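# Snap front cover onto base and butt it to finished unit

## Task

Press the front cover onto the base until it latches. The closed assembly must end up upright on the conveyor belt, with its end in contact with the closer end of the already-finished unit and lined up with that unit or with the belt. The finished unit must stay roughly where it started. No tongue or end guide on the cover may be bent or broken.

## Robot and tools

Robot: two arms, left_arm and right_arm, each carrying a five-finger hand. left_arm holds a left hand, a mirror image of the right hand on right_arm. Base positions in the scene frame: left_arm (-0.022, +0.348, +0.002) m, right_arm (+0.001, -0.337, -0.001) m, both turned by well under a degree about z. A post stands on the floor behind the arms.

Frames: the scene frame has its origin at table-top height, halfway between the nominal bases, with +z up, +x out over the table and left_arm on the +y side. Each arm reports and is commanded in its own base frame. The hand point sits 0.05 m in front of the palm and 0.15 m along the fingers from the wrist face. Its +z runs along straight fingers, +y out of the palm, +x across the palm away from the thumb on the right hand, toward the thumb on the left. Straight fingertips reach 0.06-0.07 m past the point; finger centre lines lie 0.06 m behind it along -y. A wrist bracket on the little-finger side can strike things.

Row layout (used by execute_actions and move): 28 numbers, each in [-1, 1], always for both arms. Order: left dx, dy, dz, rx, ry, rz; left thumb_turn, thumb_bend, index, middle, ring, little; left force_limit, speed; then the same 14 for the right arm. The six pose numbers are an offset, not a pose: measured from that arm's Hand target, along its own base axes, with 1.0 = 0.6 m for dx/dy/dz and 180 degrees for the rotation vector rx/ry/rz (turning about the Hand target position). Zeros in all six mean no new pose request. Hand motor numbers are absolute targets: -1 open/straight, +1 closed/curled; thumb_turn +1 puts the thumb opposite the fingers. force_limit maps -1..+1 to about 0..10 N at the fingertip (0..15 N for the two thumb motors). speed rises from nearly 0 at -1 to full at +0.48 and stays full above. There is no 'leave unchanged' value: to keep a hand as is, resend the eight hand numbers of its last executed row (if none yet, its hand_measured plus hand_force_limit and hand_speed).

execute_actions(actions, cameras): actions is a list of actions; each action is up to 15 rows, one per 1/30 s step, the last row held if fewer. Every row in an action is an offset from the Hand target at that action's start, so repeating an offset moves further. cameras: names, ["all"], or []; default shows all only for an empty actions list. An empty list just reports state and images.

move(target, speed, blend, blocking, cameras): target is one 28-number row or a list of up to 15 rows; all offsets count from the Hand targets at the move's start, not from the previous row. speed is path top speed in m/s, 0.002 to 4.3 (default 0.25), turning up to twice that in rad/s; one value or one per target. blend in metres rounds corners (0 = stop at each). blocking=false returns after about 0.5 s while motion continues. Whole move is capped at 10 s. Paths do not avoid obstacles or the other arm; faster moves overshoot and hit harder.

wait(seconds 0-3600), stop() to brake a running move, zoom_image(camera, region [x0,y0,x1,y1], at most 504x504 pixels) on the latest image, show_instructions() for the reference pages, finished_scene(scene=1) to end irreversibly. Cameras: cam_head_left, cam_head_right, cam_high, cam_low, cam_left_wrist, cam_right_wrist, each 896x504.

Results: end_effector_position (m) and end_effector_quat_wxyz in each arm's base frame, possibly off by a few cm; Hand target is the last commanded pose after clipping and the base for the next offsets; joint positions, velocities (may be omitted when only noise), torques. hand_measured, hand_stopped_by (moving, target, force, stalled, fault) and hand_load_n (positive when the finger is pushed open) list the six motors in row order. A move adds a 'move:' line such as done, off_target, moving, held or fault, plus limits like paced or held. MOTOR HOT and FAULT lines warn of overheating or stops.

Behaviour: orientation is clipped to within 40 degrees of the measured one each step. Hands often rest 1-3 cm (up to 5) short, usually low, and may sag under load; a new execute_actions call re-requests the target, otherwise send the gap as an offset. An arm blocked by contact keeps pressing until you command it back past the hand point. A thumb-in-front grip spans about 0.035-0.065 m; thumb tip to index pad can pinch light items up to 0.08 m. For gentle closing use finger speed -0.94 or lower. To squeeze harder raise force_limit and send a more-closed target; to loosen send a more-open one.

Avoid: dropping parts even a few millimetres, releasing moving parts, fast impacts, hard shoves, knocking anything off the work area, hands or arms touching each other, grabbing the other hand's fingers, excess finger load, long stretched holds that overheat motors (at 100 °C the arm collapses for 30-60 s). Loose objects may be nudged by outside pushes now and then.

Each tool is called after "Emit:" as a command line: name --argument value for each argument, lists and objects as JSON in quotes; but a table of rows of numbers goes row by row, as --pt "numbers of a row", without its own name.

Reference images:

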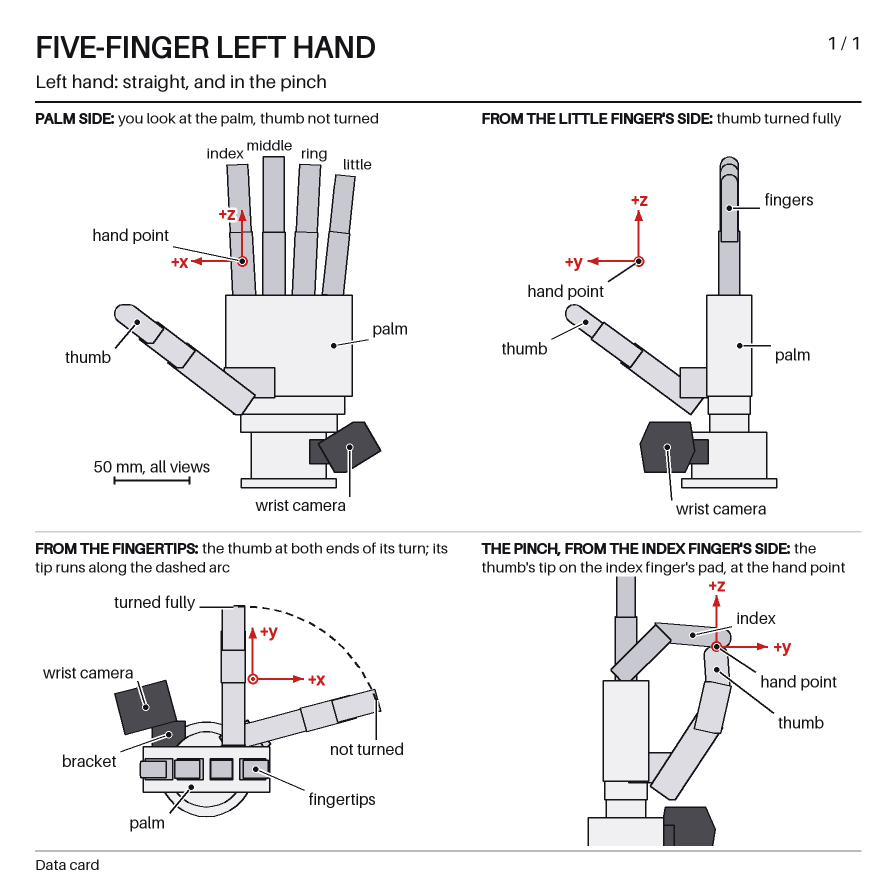

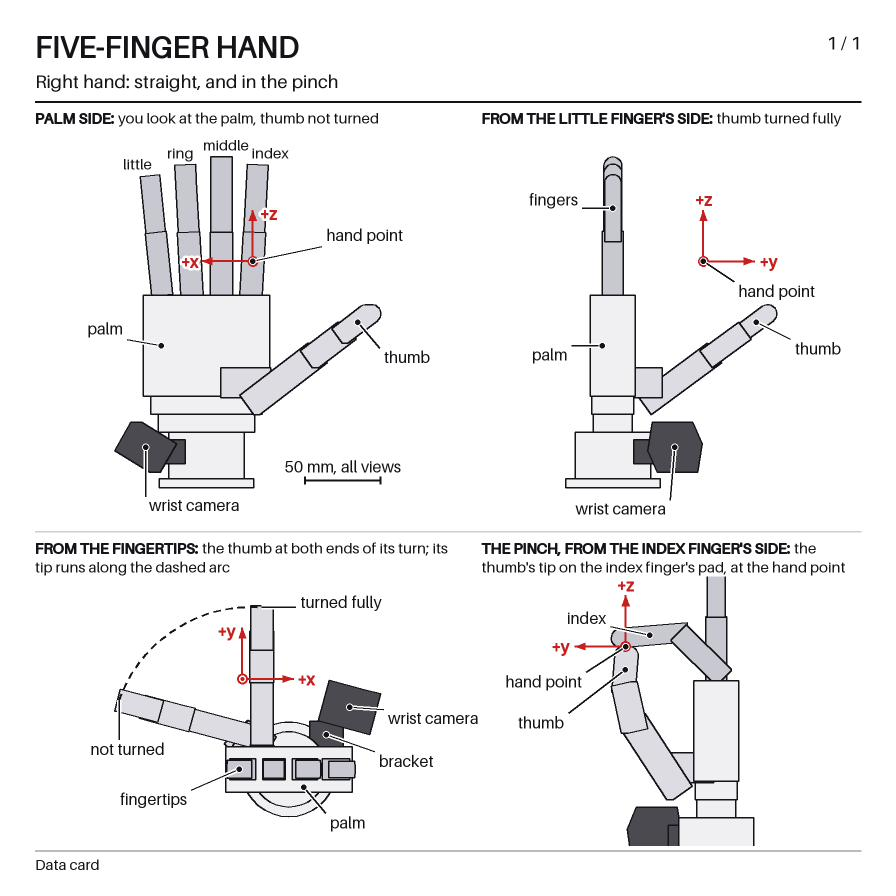

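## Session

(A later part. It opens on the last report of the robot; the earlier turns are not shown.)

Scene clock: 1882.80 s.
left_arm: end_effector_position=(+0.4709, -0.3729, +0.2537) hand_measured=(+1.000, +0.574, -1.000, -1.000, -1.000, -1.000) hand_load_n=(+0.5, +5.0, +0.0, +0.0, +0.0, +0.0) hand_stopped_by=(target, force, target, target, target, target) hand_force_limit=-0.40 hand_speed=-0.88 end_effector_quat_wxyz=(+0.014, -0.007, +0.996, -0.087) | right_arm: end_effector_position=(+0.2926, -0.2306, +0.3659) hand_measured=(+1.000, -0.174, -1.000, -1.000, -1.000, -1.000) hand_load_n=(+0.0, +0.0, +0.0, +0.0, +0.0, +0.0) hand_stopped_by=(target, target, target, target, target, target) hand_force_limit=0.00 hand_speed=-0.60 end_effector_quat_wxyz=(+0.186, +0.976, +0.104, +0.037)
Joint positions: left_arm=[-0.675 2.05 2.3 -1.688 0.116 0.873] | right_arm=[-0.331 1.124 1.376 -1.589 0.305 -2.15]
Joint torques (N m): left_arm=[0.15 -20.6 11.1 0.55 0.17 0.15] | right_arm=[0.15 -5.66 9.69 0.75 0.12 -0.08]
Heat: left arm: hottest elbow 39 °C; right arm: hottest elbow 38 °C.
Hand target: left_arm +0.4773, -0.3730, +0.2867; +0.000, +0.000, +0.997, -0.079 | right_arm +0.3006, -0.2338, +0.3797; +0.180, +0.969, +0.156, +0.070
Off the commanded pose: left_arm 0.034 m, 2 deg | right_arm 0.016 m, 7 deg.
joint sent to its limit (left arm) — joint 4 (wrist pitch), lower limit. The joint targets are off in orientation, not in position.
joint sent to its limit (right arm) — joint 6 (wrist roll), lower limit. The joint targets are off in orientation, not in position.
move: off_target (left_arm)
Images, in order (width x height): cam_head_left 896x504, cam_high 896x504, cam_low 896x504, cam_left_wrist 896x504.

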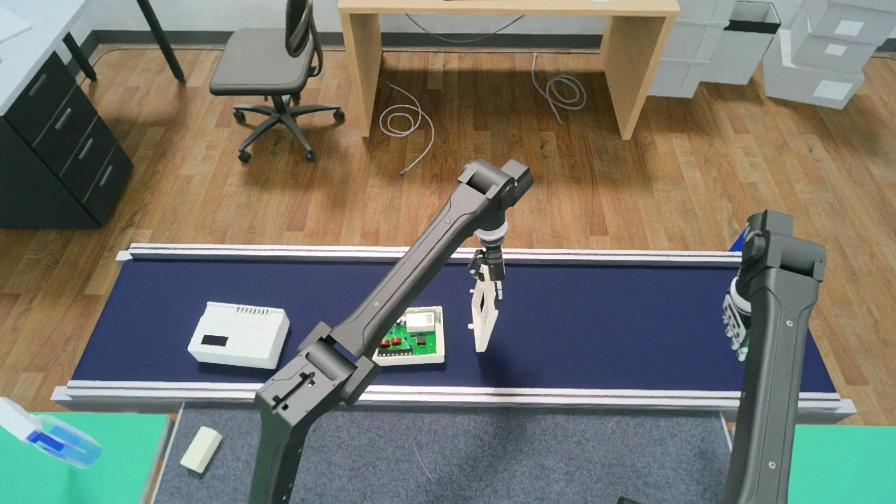

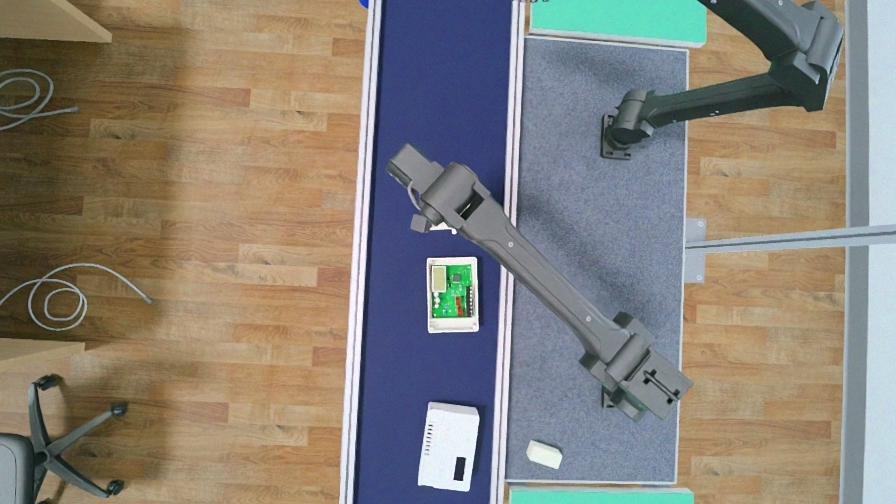

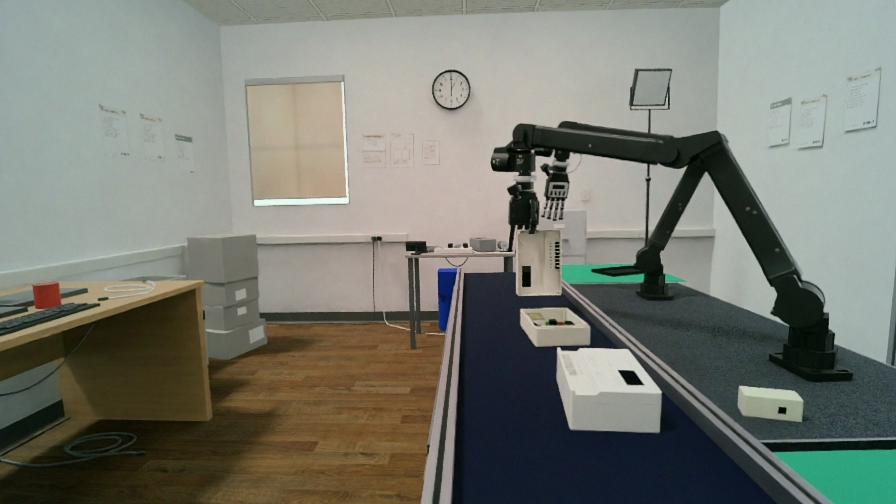

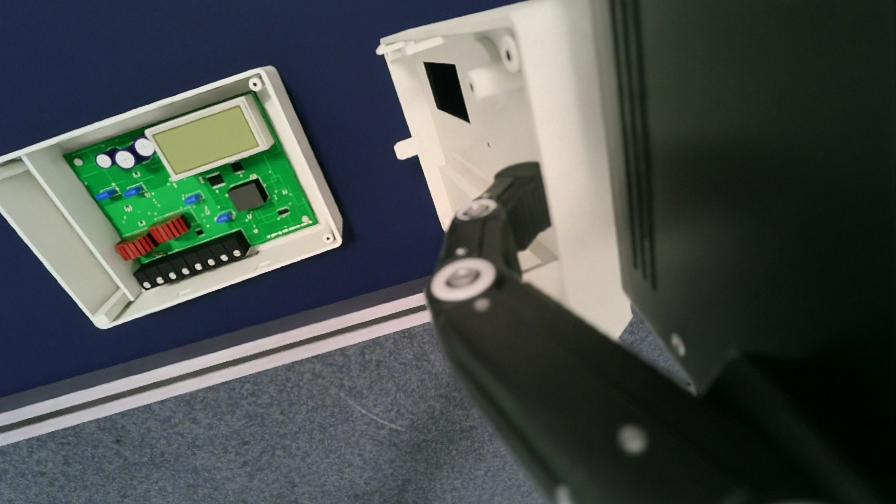

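Emit:
move --pt "0.005 0.105 -0.008 0 0 0 1 0.95 -1 -1 -1 -1 -0.4 -0.88 0 0 0 0 0 0 1 -0.17 -1 -1 -1 -1 0.0 -0.6" --speed '[0.08]' --cameras '["cam_high","cam_low","cam_head_left","cam_left_wrist"]'

Emit:
zoom_image --camera "cam_low" --region '[510, 220, 600, 340]'

Emit:
zoom_image --camera "cam_head_left" --region '[400, 240, 520, 380]'

Emit:
zoom_image --camera "cam_high" --region '[400, 210, 500, 290]'

Scene clock: 1950.23 s.
left_arm: end_effector_position=(+0.4840, -0.3137, +0.2647) hand_measured=(+1.000, +0.574, -1.000, -1.000, -1.000, -1.000) hand_load_n=(+0.5, +5.0, +0.0, +0.0, +0.0, +0.0) hand_stopped_by=(target, force, target, target, target, target) hand_force_limit=-0.40 hand_speed=-0.88 end_effector_quat_wxyz=(+0.013, -0.008, +0.996, -0.084) | right_arm: end_effector_position=(+0.2926, -0.2306, +0.3659) hand_measured=(+1.000, -0.174, -1.000, -1.000, -1.000, -1.000) hand_load_n=(+0.0, +0.0, +0.0, +0.0, +0.0, +0.0) hand_stopped_by=(target, target, target, target, target, target) hand_force_limit=0.00 hand_speed=-0.60 end_effector_quat_wxyz=(+0.186, +0.976, +0.104, +0.037)
Joint positions: left_arm=[-0.587 1.975 2.209 -1.688 0.125 0.96] | right_arm=[-0.331 1.124 1.376 -1.589 0.305 -2.15]
Joint torques (N m): left_arm=[-0.5 -20.01 7.54 0.47 0.17 0.13] | right_arm=[0.15 -5.66 9.69 0.75 0.12 -0.08]
Heat: left arm: hottest elbow 46 °C; right arm: hottest elbow 39 °C.
Hand target: left_arm +0.4802, -0.3101, +0.2819; +0.000, +0.000, +0.997, -0.079 | right_arm +0.3006, -0.2338, +0.3797; +0.180, +0.969, +0.156, +0.070
Off the commanded pose: left_arm 0.018 m, 2 deg | right_arm 0.016 m, 7 deg.
joint sent to its limit (left arm) — joint 4 (wrist pitch), lower limit. The joint targets are off in orientation, not in position.
joint sent to its limit (right arm) — joint 6 (wrist roll), lower limit. The joint targets are off in orientation, not in position.
move: off_target (left_arm)
Images, in order (width x height): cam_head_left 896x504, cam_high 896x504, cam_low 896x504, cam_left_wrist 896x504.

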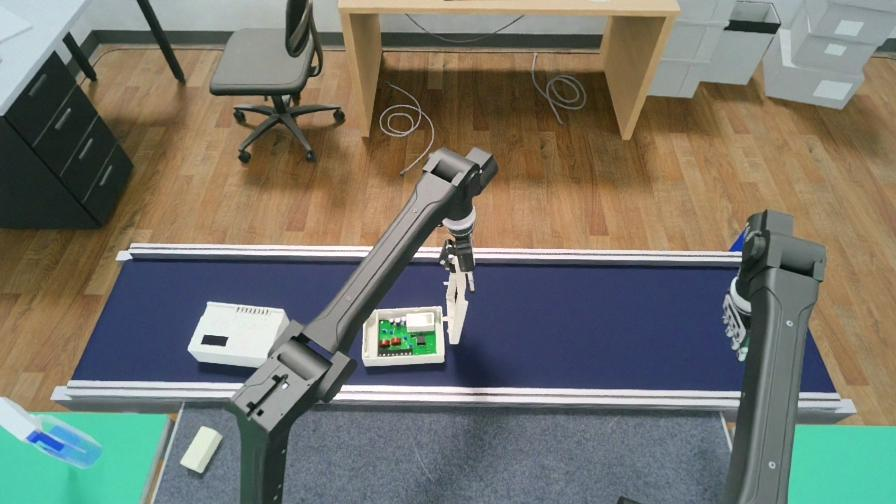

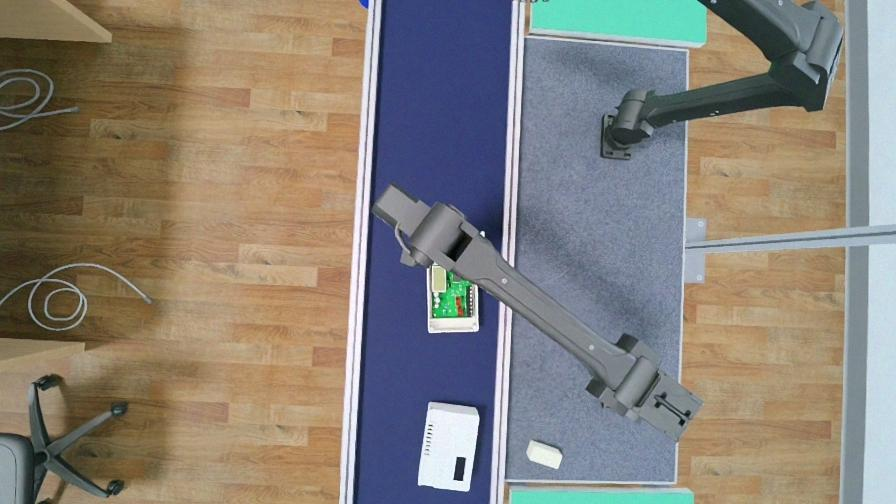

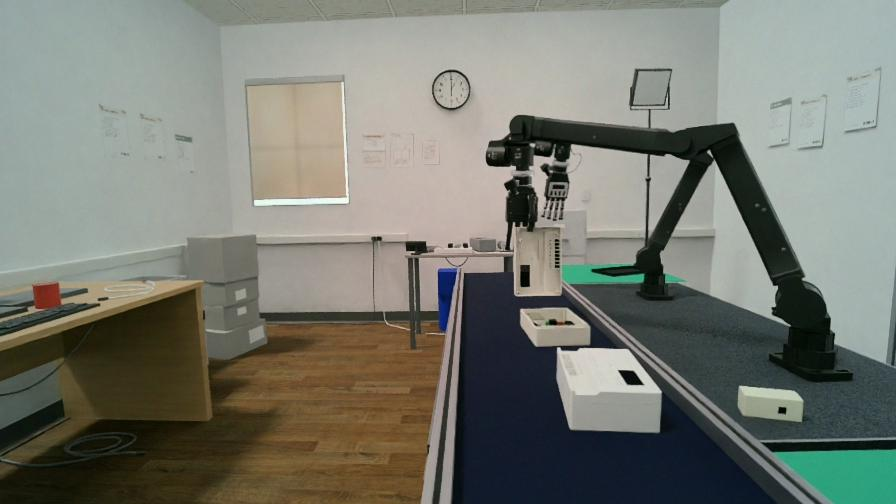

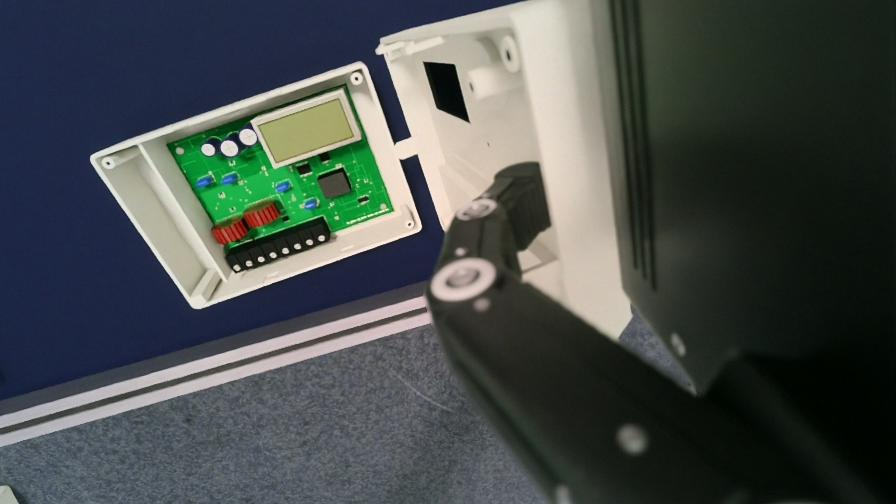

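Scaled by 4.200 from the camera's image (finer frame: 1280x720).

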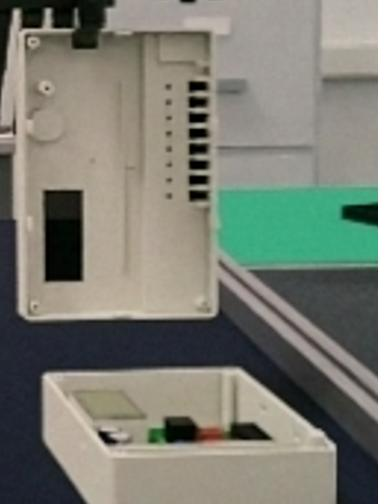

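Scaled by 3.600 from the camera's image (finer frame: 1280x720).

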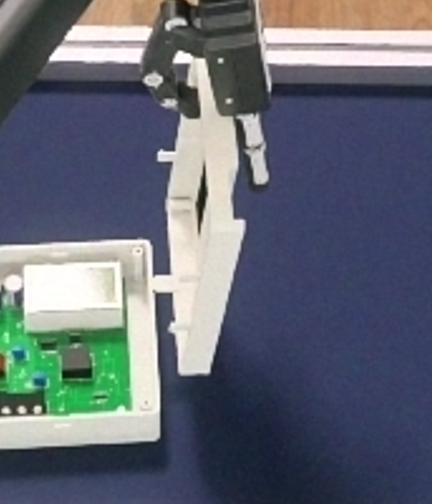

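Scaled by 5.040 from the camera's image (finer frame: 1280x720).

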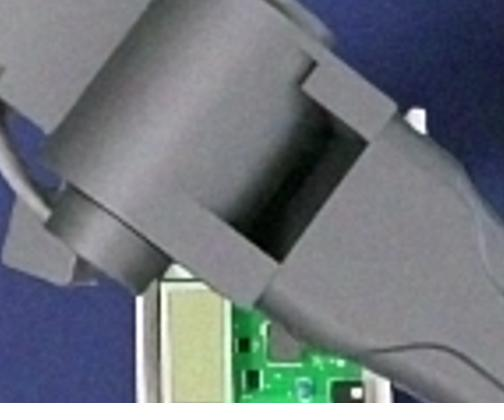

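Emit:
move --pt "-0.016 0.013 -0.045 0 0 0 1 0.95 -1 -1 -1 -1 -0.4 -0.88 0 0 0 0 0 0 1 -0.17 -1 -1 -1 -1 0.0 -0.6" --speed '[0.06]' --cameras '["cam_low","cam_head_left","cam_left_wrist"]'

Emit:
zoom_image --camera "cam_low" --region '[510, 260, 600, 340]'

Emit:
zoom_image --camera "cam_head_left" --region '[400, 280, 500, 380]'

Scene clock: 1956.57 s.
left_arm: end_effector_position=(+0.4682, -0.3030, +0.2402) hand_measured=(+1.000, +0.574, -1.000, -1.000, -1.000, -1.000) hand_load_n=(+0.5, +5.0, +0.0, +0.0, +0.0, +0.0) hand_stopped_by=(target, force, target, target, target, target) hand_force_limit=-0.40 hand_speed=-0.88 end_effector_quat_wxyz=(-0.017, -0.007, +0.998, -0.065) | right_arm: end_effector_position=(+0.2926, -0.2306, +0.3659) hand_measured=(+1.000, -0.174, -1.000, -1.000, -1.000, -1.000) hand_load_n=(+0.0, +0.0, +0.0, +0.0, +0.0, +0.0) hand_stopped_by=(target, target, target, target, target, target) hand_force_limit=0.00 hand_speed=-0.60 end_effector_quat_wxyz=(+0.186, +0.976, +0.104, +0.037)
Joint positions: left_arm=[-0.587 1.957 2.108 -1.676 0.127 0.967] | right_arm=[-0.331 1.124 1.376 -1.589 0.305 -2.15]
Joint torques (N m): left_arm=[0.09 -19.66 7.61 1.26 0.18 0.15] | right_arm=[0.15 -5.66 9.69 0.75 0.12 -0.08]
Heat: left arm: hottest elbow 45 °C; right arm: hottest elbow 39 °C.
Hand target: left_arm +0.4706, -0.3023, +0.2548; +0.000, +0.000, +0.997, -0.079 | right_arm +0.3006, -0.2338, +0.3797; +0.180, +0.969, +0.156, +0.070
Off the commanded pose: left_arm 0.015 m, 3 deg | right_arm 0.016 m, 7 deg.
joint sent to its limit (right arm) — joint 6 (wrist roll), lower limit. The joint targets are off in orientation, not in position.
move: off_target (left_arm)
Images, in order (width x height): cam_head_left 896x504, cam_low 896x504, cam_left_wrist 896x504.

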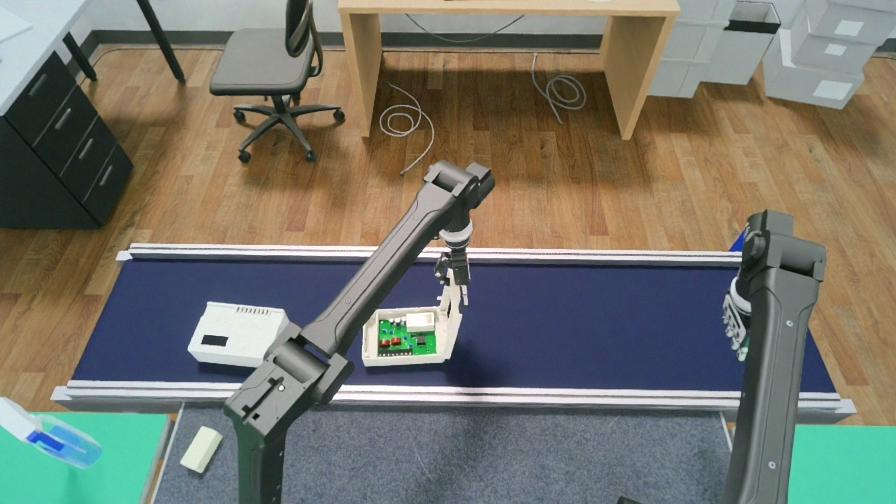

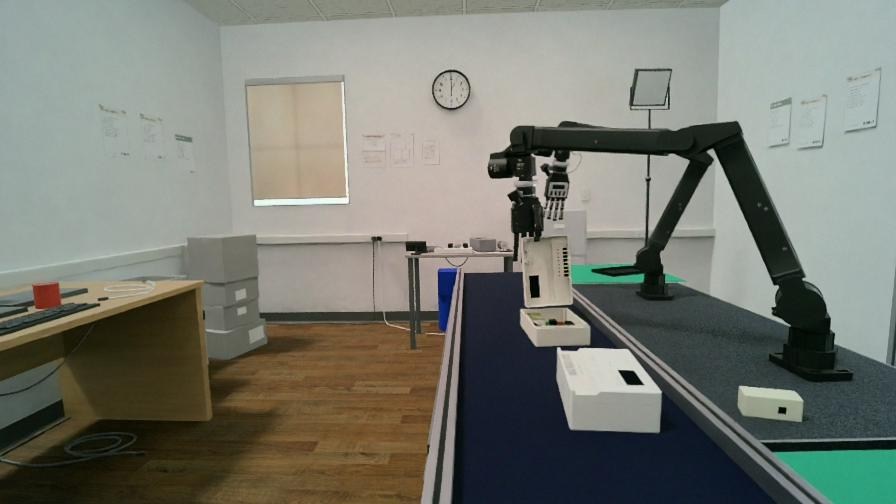

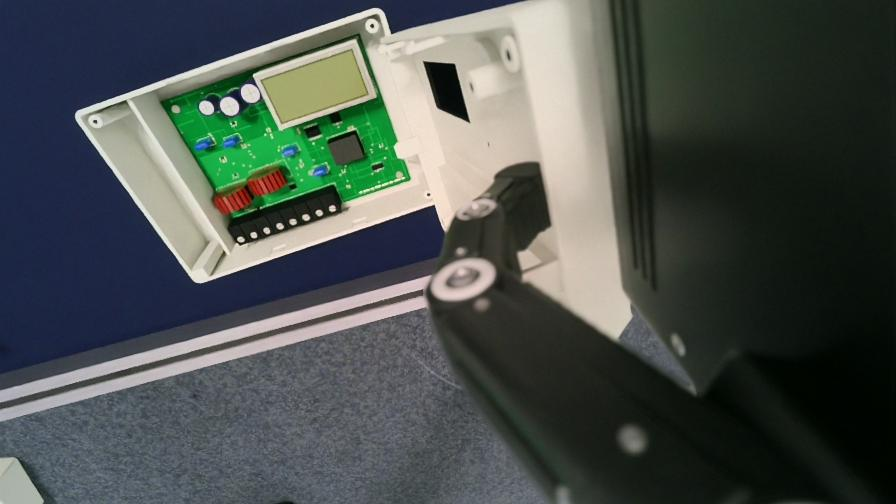

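Scaled by 5.600 from the camera's image (finer frame: 1280x720).

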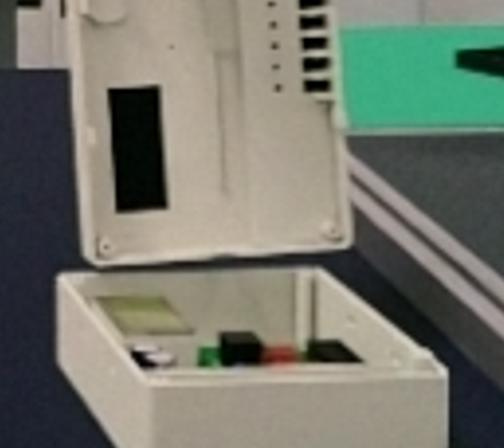

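Scaled by 5.040 from the camera's image (finer frame: 1280x720).

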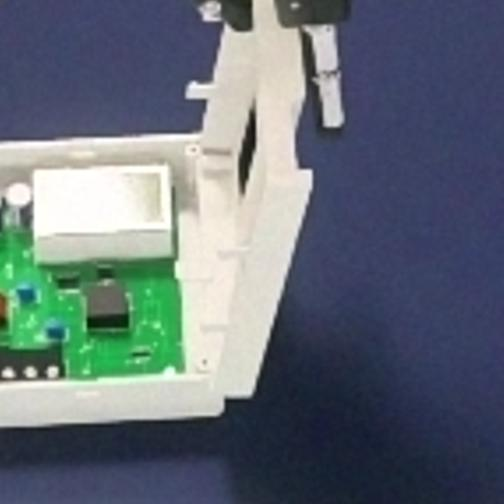

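Emit:
move --pt "0.012 0.0 0.012 0 -0.0146 0 1 0.95 -1 -1 -1 -1 -0.4 -0.88 0 0 0 0 0 0 1 -0.17 -1 -1 -1 -1 0.0 -0.6" --speed '[0.06]' --cameras '["cam_low","cam_head_left","cam_left_wrist"]'

Emit:
zoom_image --camera "cam_low" --region '[510, 260, 600, 340]'

Emit:
zoom_image --camera "cam_head_left" --region '[400, 280, 500, 380]'

Scene clock: 1970.57 s.
left_arm: end_effector_position=(+0.4739, -0.3024, +0.2460) hand_measured=(+1.000, +0.574, -1.000, -1.000, -1.000, -1.000) hand_load_n=(+0.5, +5.0, -0.5, +0.0, +0.0, +0.0) hand_stopped_by=(target, force, target, target, target, target) hand_force_limit=-0.40 hand_speed=-0.88 end_effector_quat_wxyz=(+0.002, -0.006, +0.998, -0.067) | right_arm: end_effector_position=(+0.2926, -0.2306, +0.3659) hand_measured=(+1.000, -0.174, -1.000, -1.000, -1.000, -1.000) hand_load_n=(+0.0, +0.0, +0.0, +0.0, +0.5, +0.0) hand_stopped_by=(target, target, target, target, target, target) hand_force_limit=0.00 hand_speed=-0.60 end_effector_quat_wxyz=(+0.186, +0.976, +0.104, +0.037)
Joint positions: left_arm=[-0.587 1.944 2.108 -1.656 0.108 0.968] | right_arm=[-0.331 1.124 1.376 -1.589 0.305 -2.15]
Joint torques (N m): left_arm=[0.09 -19.72 7.98 1.17 -0.09 0.14] | right_arm=[0.15 -5.66 9.69 0.75 0.12 -0.08]
Heat: left arm: hottest elbow 44 °C; right arm: hottest elbow 39 °C.
Hand target: left_arm +0.4778, -0.3023, +0.2621; +0.023, +0.002, +0.997, -0.079 | right_arm +0.3006, -0.2338, +0.3797; +0.180, +0.969, +0.156, +0.070
Off the commanded pose: left_arm 0.016 m, 3 deg | right_arm 0.016 m, 7 deg.
joint sent to its limit (right arm) — joint 6 (wrist roll), lower limit. The joint targets are off in orientation, not in position.
move: off_target (left_arm)
Images, in order (width x height): cam_head_left 896x504, cam_low 896x504, cam_left_wrist 896x504.

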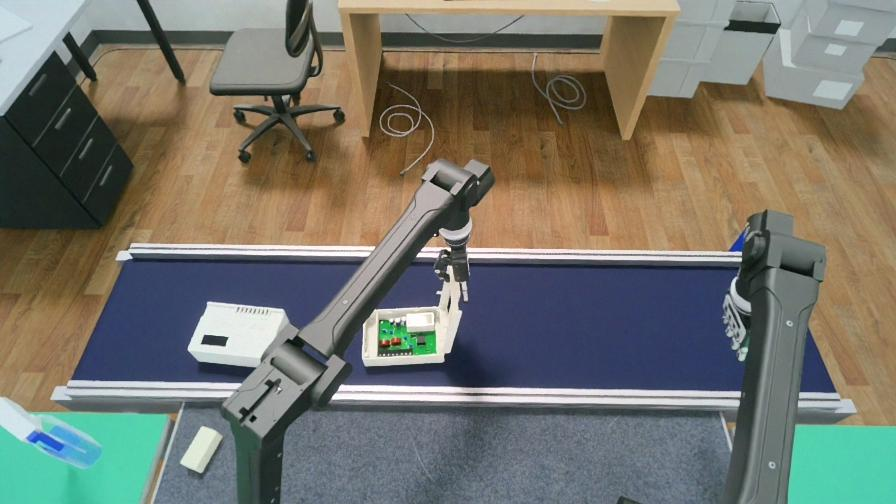

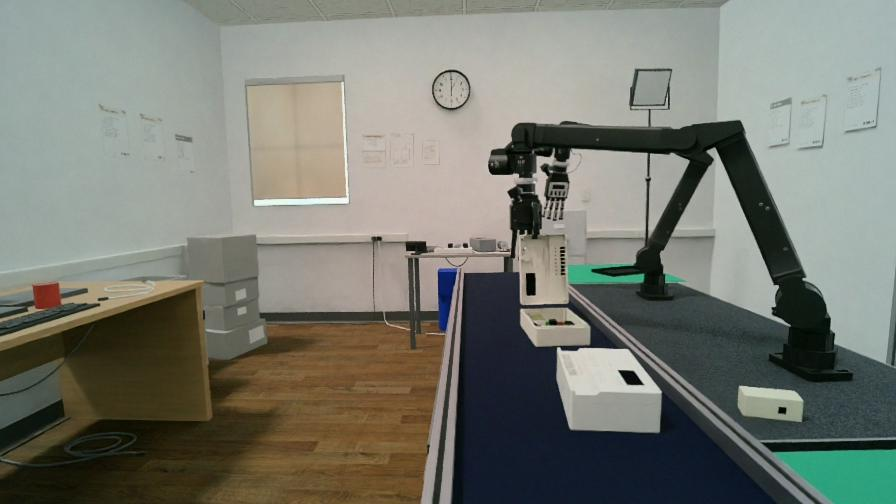

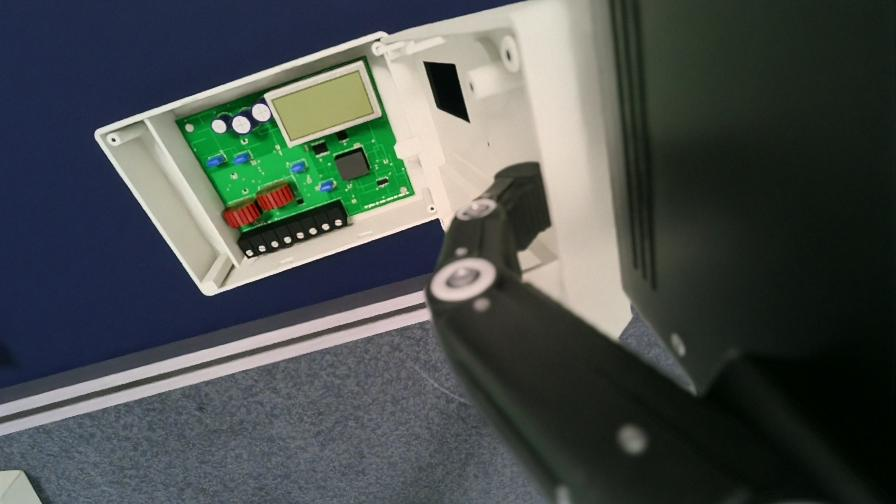

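Scaled by 5.600 from the camera's image (finer frame: 1280x720).

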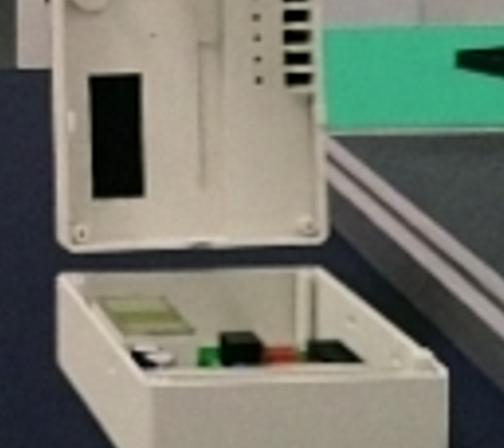

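Scaled by 5.040 from the camera's image (finer frame: 1280x720).

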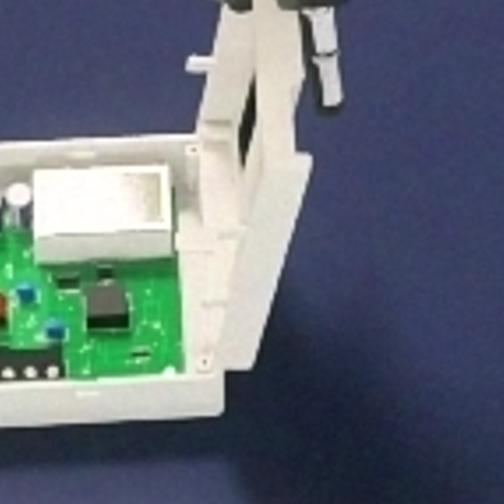

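Emit:
move --pt "0.005 0.004 -0.019 0 0 0 1 0.95 -1 -1 -1 -1 -0.4 -0.88 0 0 0 0 0 0 1 -0.17 -1 -1 -1 -1 0.0 -0.6" --speed '[0.04]' --cameras '["cam_low","cam_head_left","cam_left_wrist"]'

Emit:
zoom_image --camera "cam_low" --region '[510, 260, 600, 340]'

Emit:
zoom_image --camera "cam_head_left" --region '[400, 280, 500, 380]'

Emit:
zoom_image --camera "cam_left_wrist" --region '[280, 0, 480, 240]'

Scene clock: 1977.40 s.
left_arm: end_effector_position=(+0.4761, -0.3035, +0.2364) hand_measured=(+1.000, +0.574, -1.000, -1.000, -1.000, -1.000) hand_load_n=(+0.5, +5.0, +0.0, +0.0, +0.0, +0.0) hand_stopped_by=(target, force, target, target, target, target) hand_force_limit=-0.40 hand_speed=-0.88 end_effector_quat_wxyz=(+0.004, -0.003, +0.998, -0.068) | right_arm: end_effector_position=(+0.2926, -0.2306, +0.3659) hand_measured=(+1.000, -0.174, -1.000, -1.000, -1.000, -1.000) hand_load_n=(+0.0, +0.0, +0.0, +0.0, +0.0, -0.5) hand_stopped_by=(target, target, target, target, target, target) hand_force_limit=0.00 hand_speed=-0.60 end_effector_quat_wxyz=(+0.186, +0.976, +0.104, +0.037)
Joint positions: left_arm=[-0.587 1.942 2.08 -1.625 0.108 0.974] | right_arm=[-0.331 1.124 1.376 -1.589 0.305 -2.15]
Joint torques (N m): left_arm=[0.03 -19.25 7.73 1.2 -0.08 0.15] | right_arm=[0.15 -5.66 9.69 0.75 0.12 -0.08]
Heat: left arm: hottest elbow 43 °C; right arm: hottest elbow 39 °C.
Hand target: left_arm +0.4808, -0.2999, +0.2506; +0.023, +0.002, +0.997, -0.079 | right_arm +0.3006, -0.2338, +0.3797; +0.180, +0.969, +0.156, +0.070
Off the commanded pose: left_arm 0.016 m, 3 deg | right_arm 0.016 m, 7 deg.
joint sent to its limit (right arm) — joint 6 (wrist roll), lower limit. The joint targets are off in orientation, not in position.
move: off_target (left_arm)
Images, in order (width x height): cam_head_left 896x504, cam_low 896x504, cam_left_wrist 896x504.

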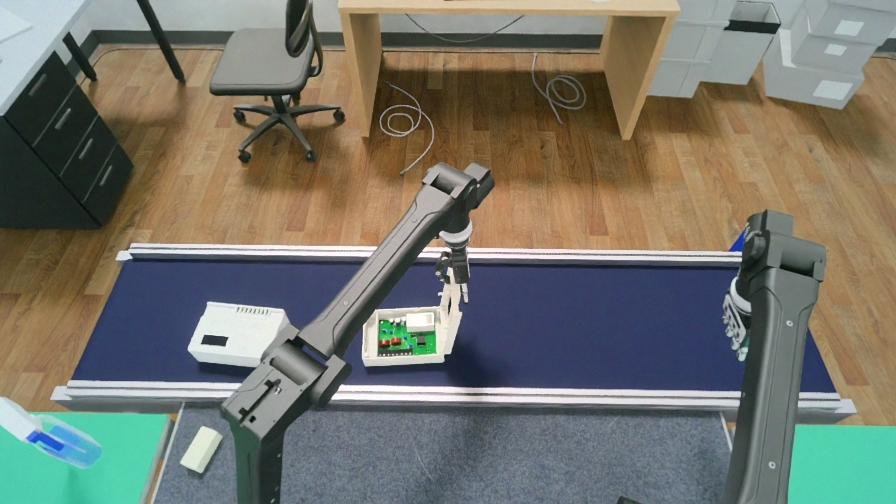

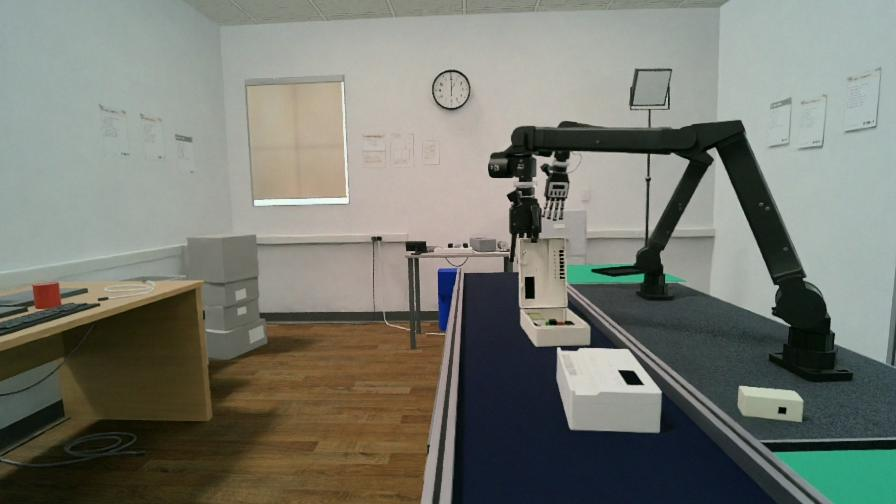

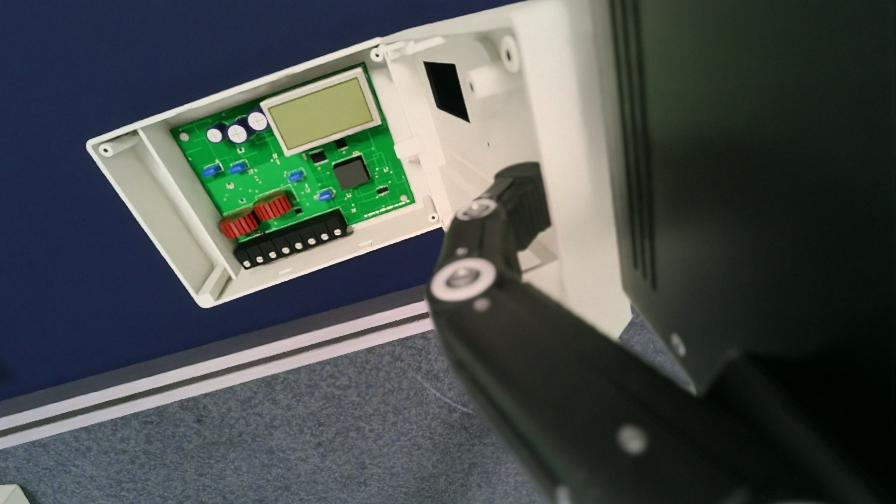

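Scaled by 5.600 from the camera's image (finer frame: 1280x720).

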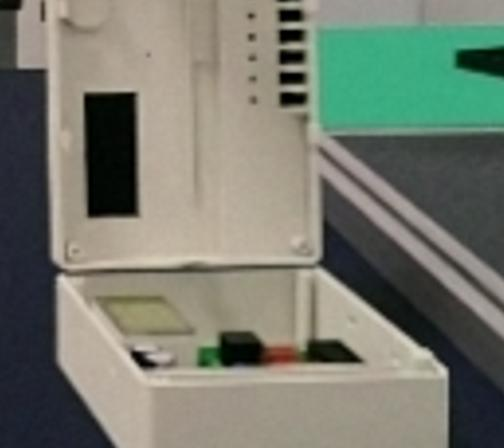

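Scaled by 5.040 from the camera's image (finer frame: 1280x720).

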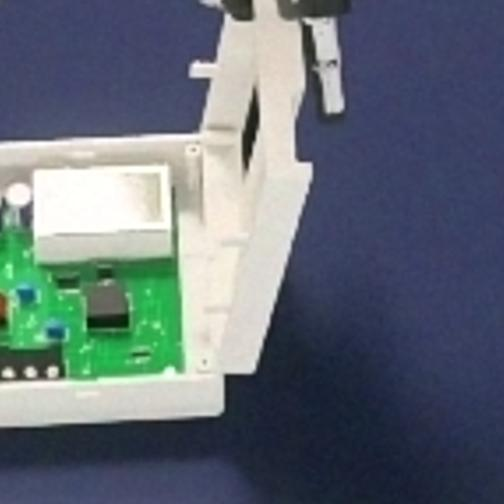

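Scaled by 2.100 from the camera's image (finer frame: 1280x720).

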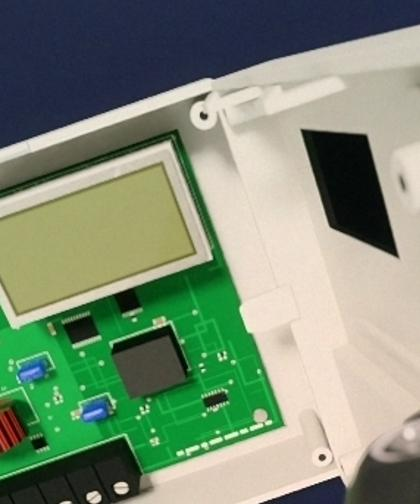

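Emit:
zoom_image --camera "cam_low" --region '[505, 225, 585, 315]'

Scaled by 5.600 from the camera's image (finer frame: 1280x720).

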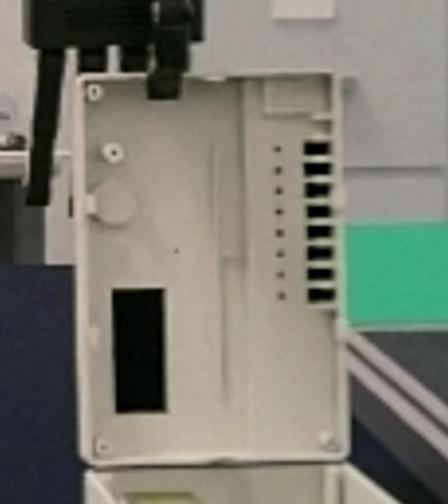

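Emit:
move --pt "0.0 0.082 0.0 -0.0944 0 0 1 0.95 -1 -1 -1 -1 -0.4 -0.88 0 0 0 0 0 0 1 -0.17 -1 -1 -1 -1 0.0 -0.6" --speed '[0.06]' --cameras '["cam_low","cam_head_left","cam_left_wrist"]'

Emit:
zoom_image --camera "cam_low" --region '[500, 220, 600, 340]'

Emit:
zoom_image --camera "cam_head_left" --region '[380, 240, 500, 380]'

Emit:
zoom_image --camera "cam_left_wrist" --region '[280, 0, 480, 240]'

Scene clock: 1997.27 s.
left_arm: end_effector_position=(+0.4771, -0.2519, +0.2374) hand_measured=(+1.000, +0.574, -1.000, -1.000, -1.000, -1.000) hand_load_n=(+0.0, +2.0, +0.0, +0.0, +0.0, +0.0) hand_stopped_by=(target, force, target, target, target, target) hand_force_limit=-0.40 hand_speed=-0.88 end_effector_quat_wxyz=(+0.003, -0.010, +0.977, -0.215) | right_arm: end_effector_position=(+0.2926, -0.2306, +0.3659) hand_measured=(+1.000, -0.174, -1.000, -1.000, -1.000, -1.000) hand_load_n=(+0.0, +0.0, +0.0, +0.0, +0.0, +0.0) hand_stopped_by=(target, target, target, target, target, target) hand_force_limit=0.00 hand_speed=-0.60 end_effector_quat_wxyz=(+0.186, +0.976, +0.104, +0.037)
Joint positions: left_arm=[-0.416 1.757 1.814 -1.432 0.388 1.095] | right_arm=[-0.331 1.124 1.376 -1.589 0.305 -2.15]
Joint torques (N m): left_arm=[0.09 -16.79 7.72 1.54 0.41 0.16] | right_arm=[0.15 -5.66 9.69 0.75 0.12 -0.08]
Heat: left arm: hottest elbow 42 °C; right arm: hottest elbow 39 °C.
Hand target: left_arm +0.4808, -0.2506, +0.2507; +0.023, -0.002, +0.974, -0.225 | right_arm +0.3006, -0.2338, +0.3797; +0.180, +0.969, +0.156, +0.070
Off the commanded pose: left_arm 0.014 m, 3 deg | right_arm 0.016 m, 7 deg.
joint sent to its limit (right arm) — joint 6 (wrist roll), lower limit. The joint targets are off in orientation, not in position.
move: off_target (left_arm)
Images, in order (width x height): cam_head_left 896x504, cam_low 896x504, cam_left_wrist 896x504.

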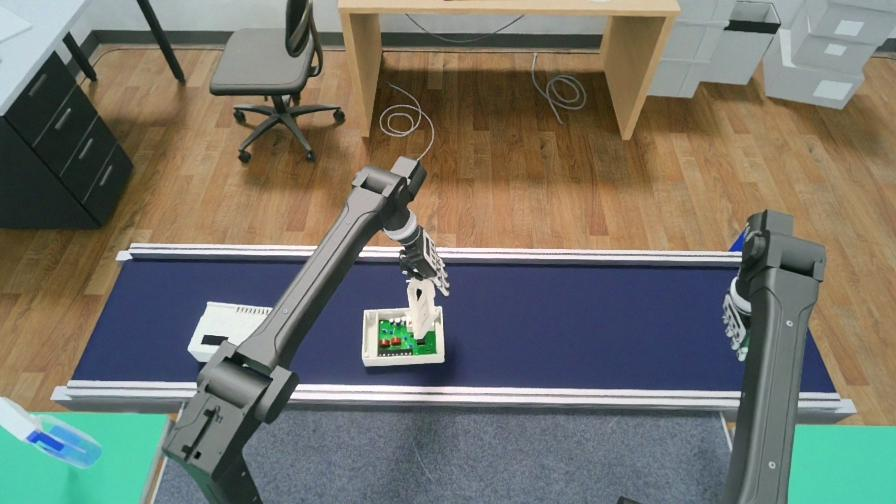

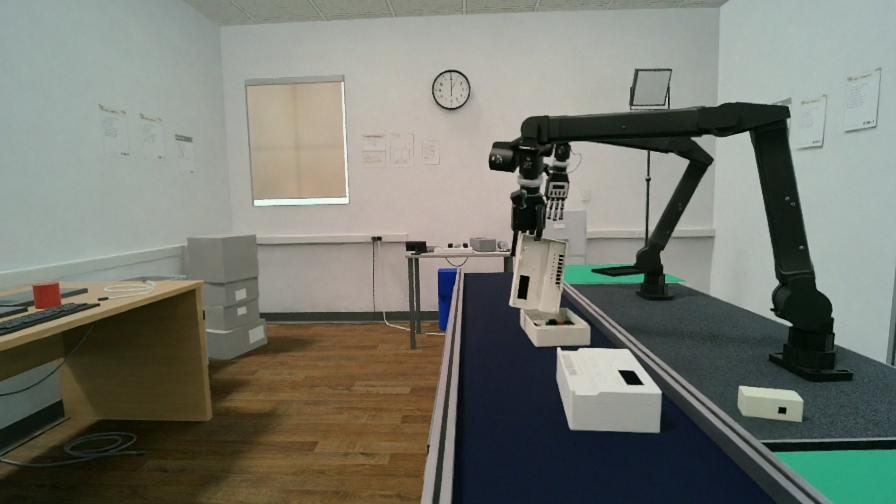

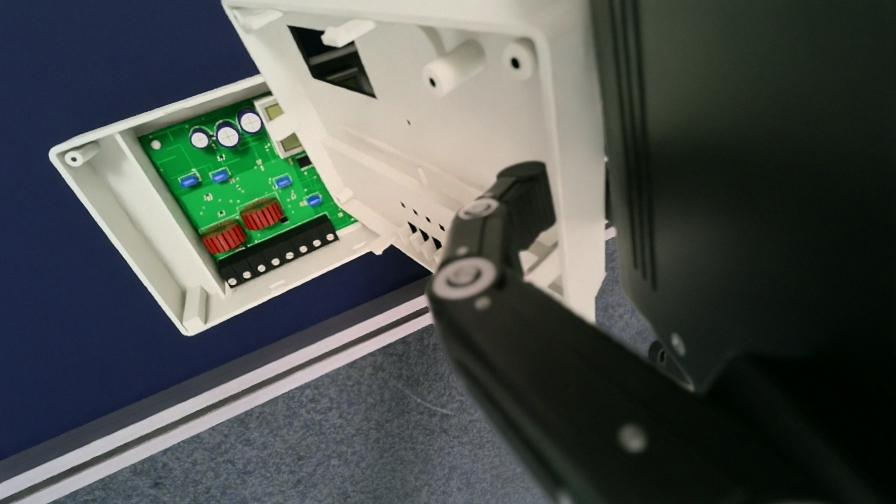

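Scaled by 4.200 from the camera's image (finer frame: 1280x720).

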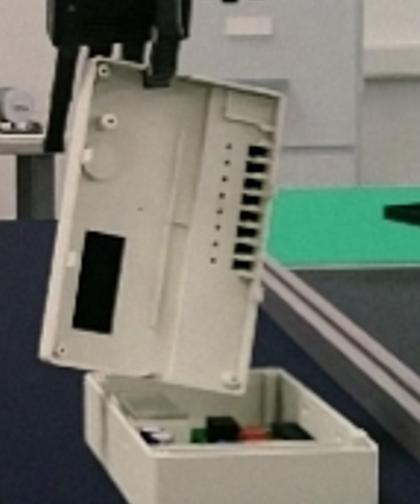

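Scaled by 3.600 from the camera's image (finer frame: 1280x720).

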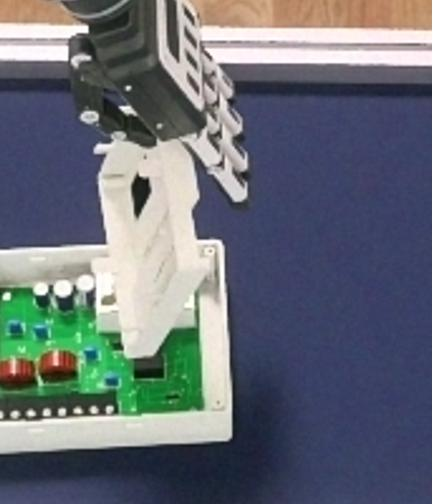

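Scaled by 2.100 from the camera's image (finer frame: 1280x720).

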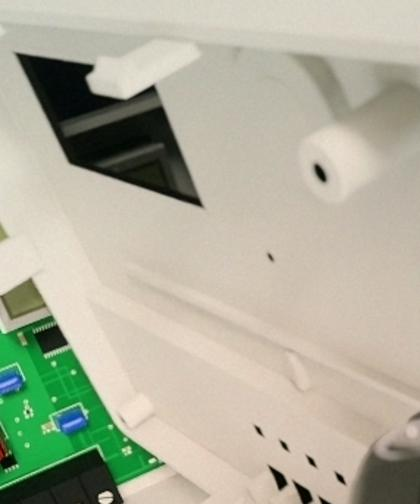

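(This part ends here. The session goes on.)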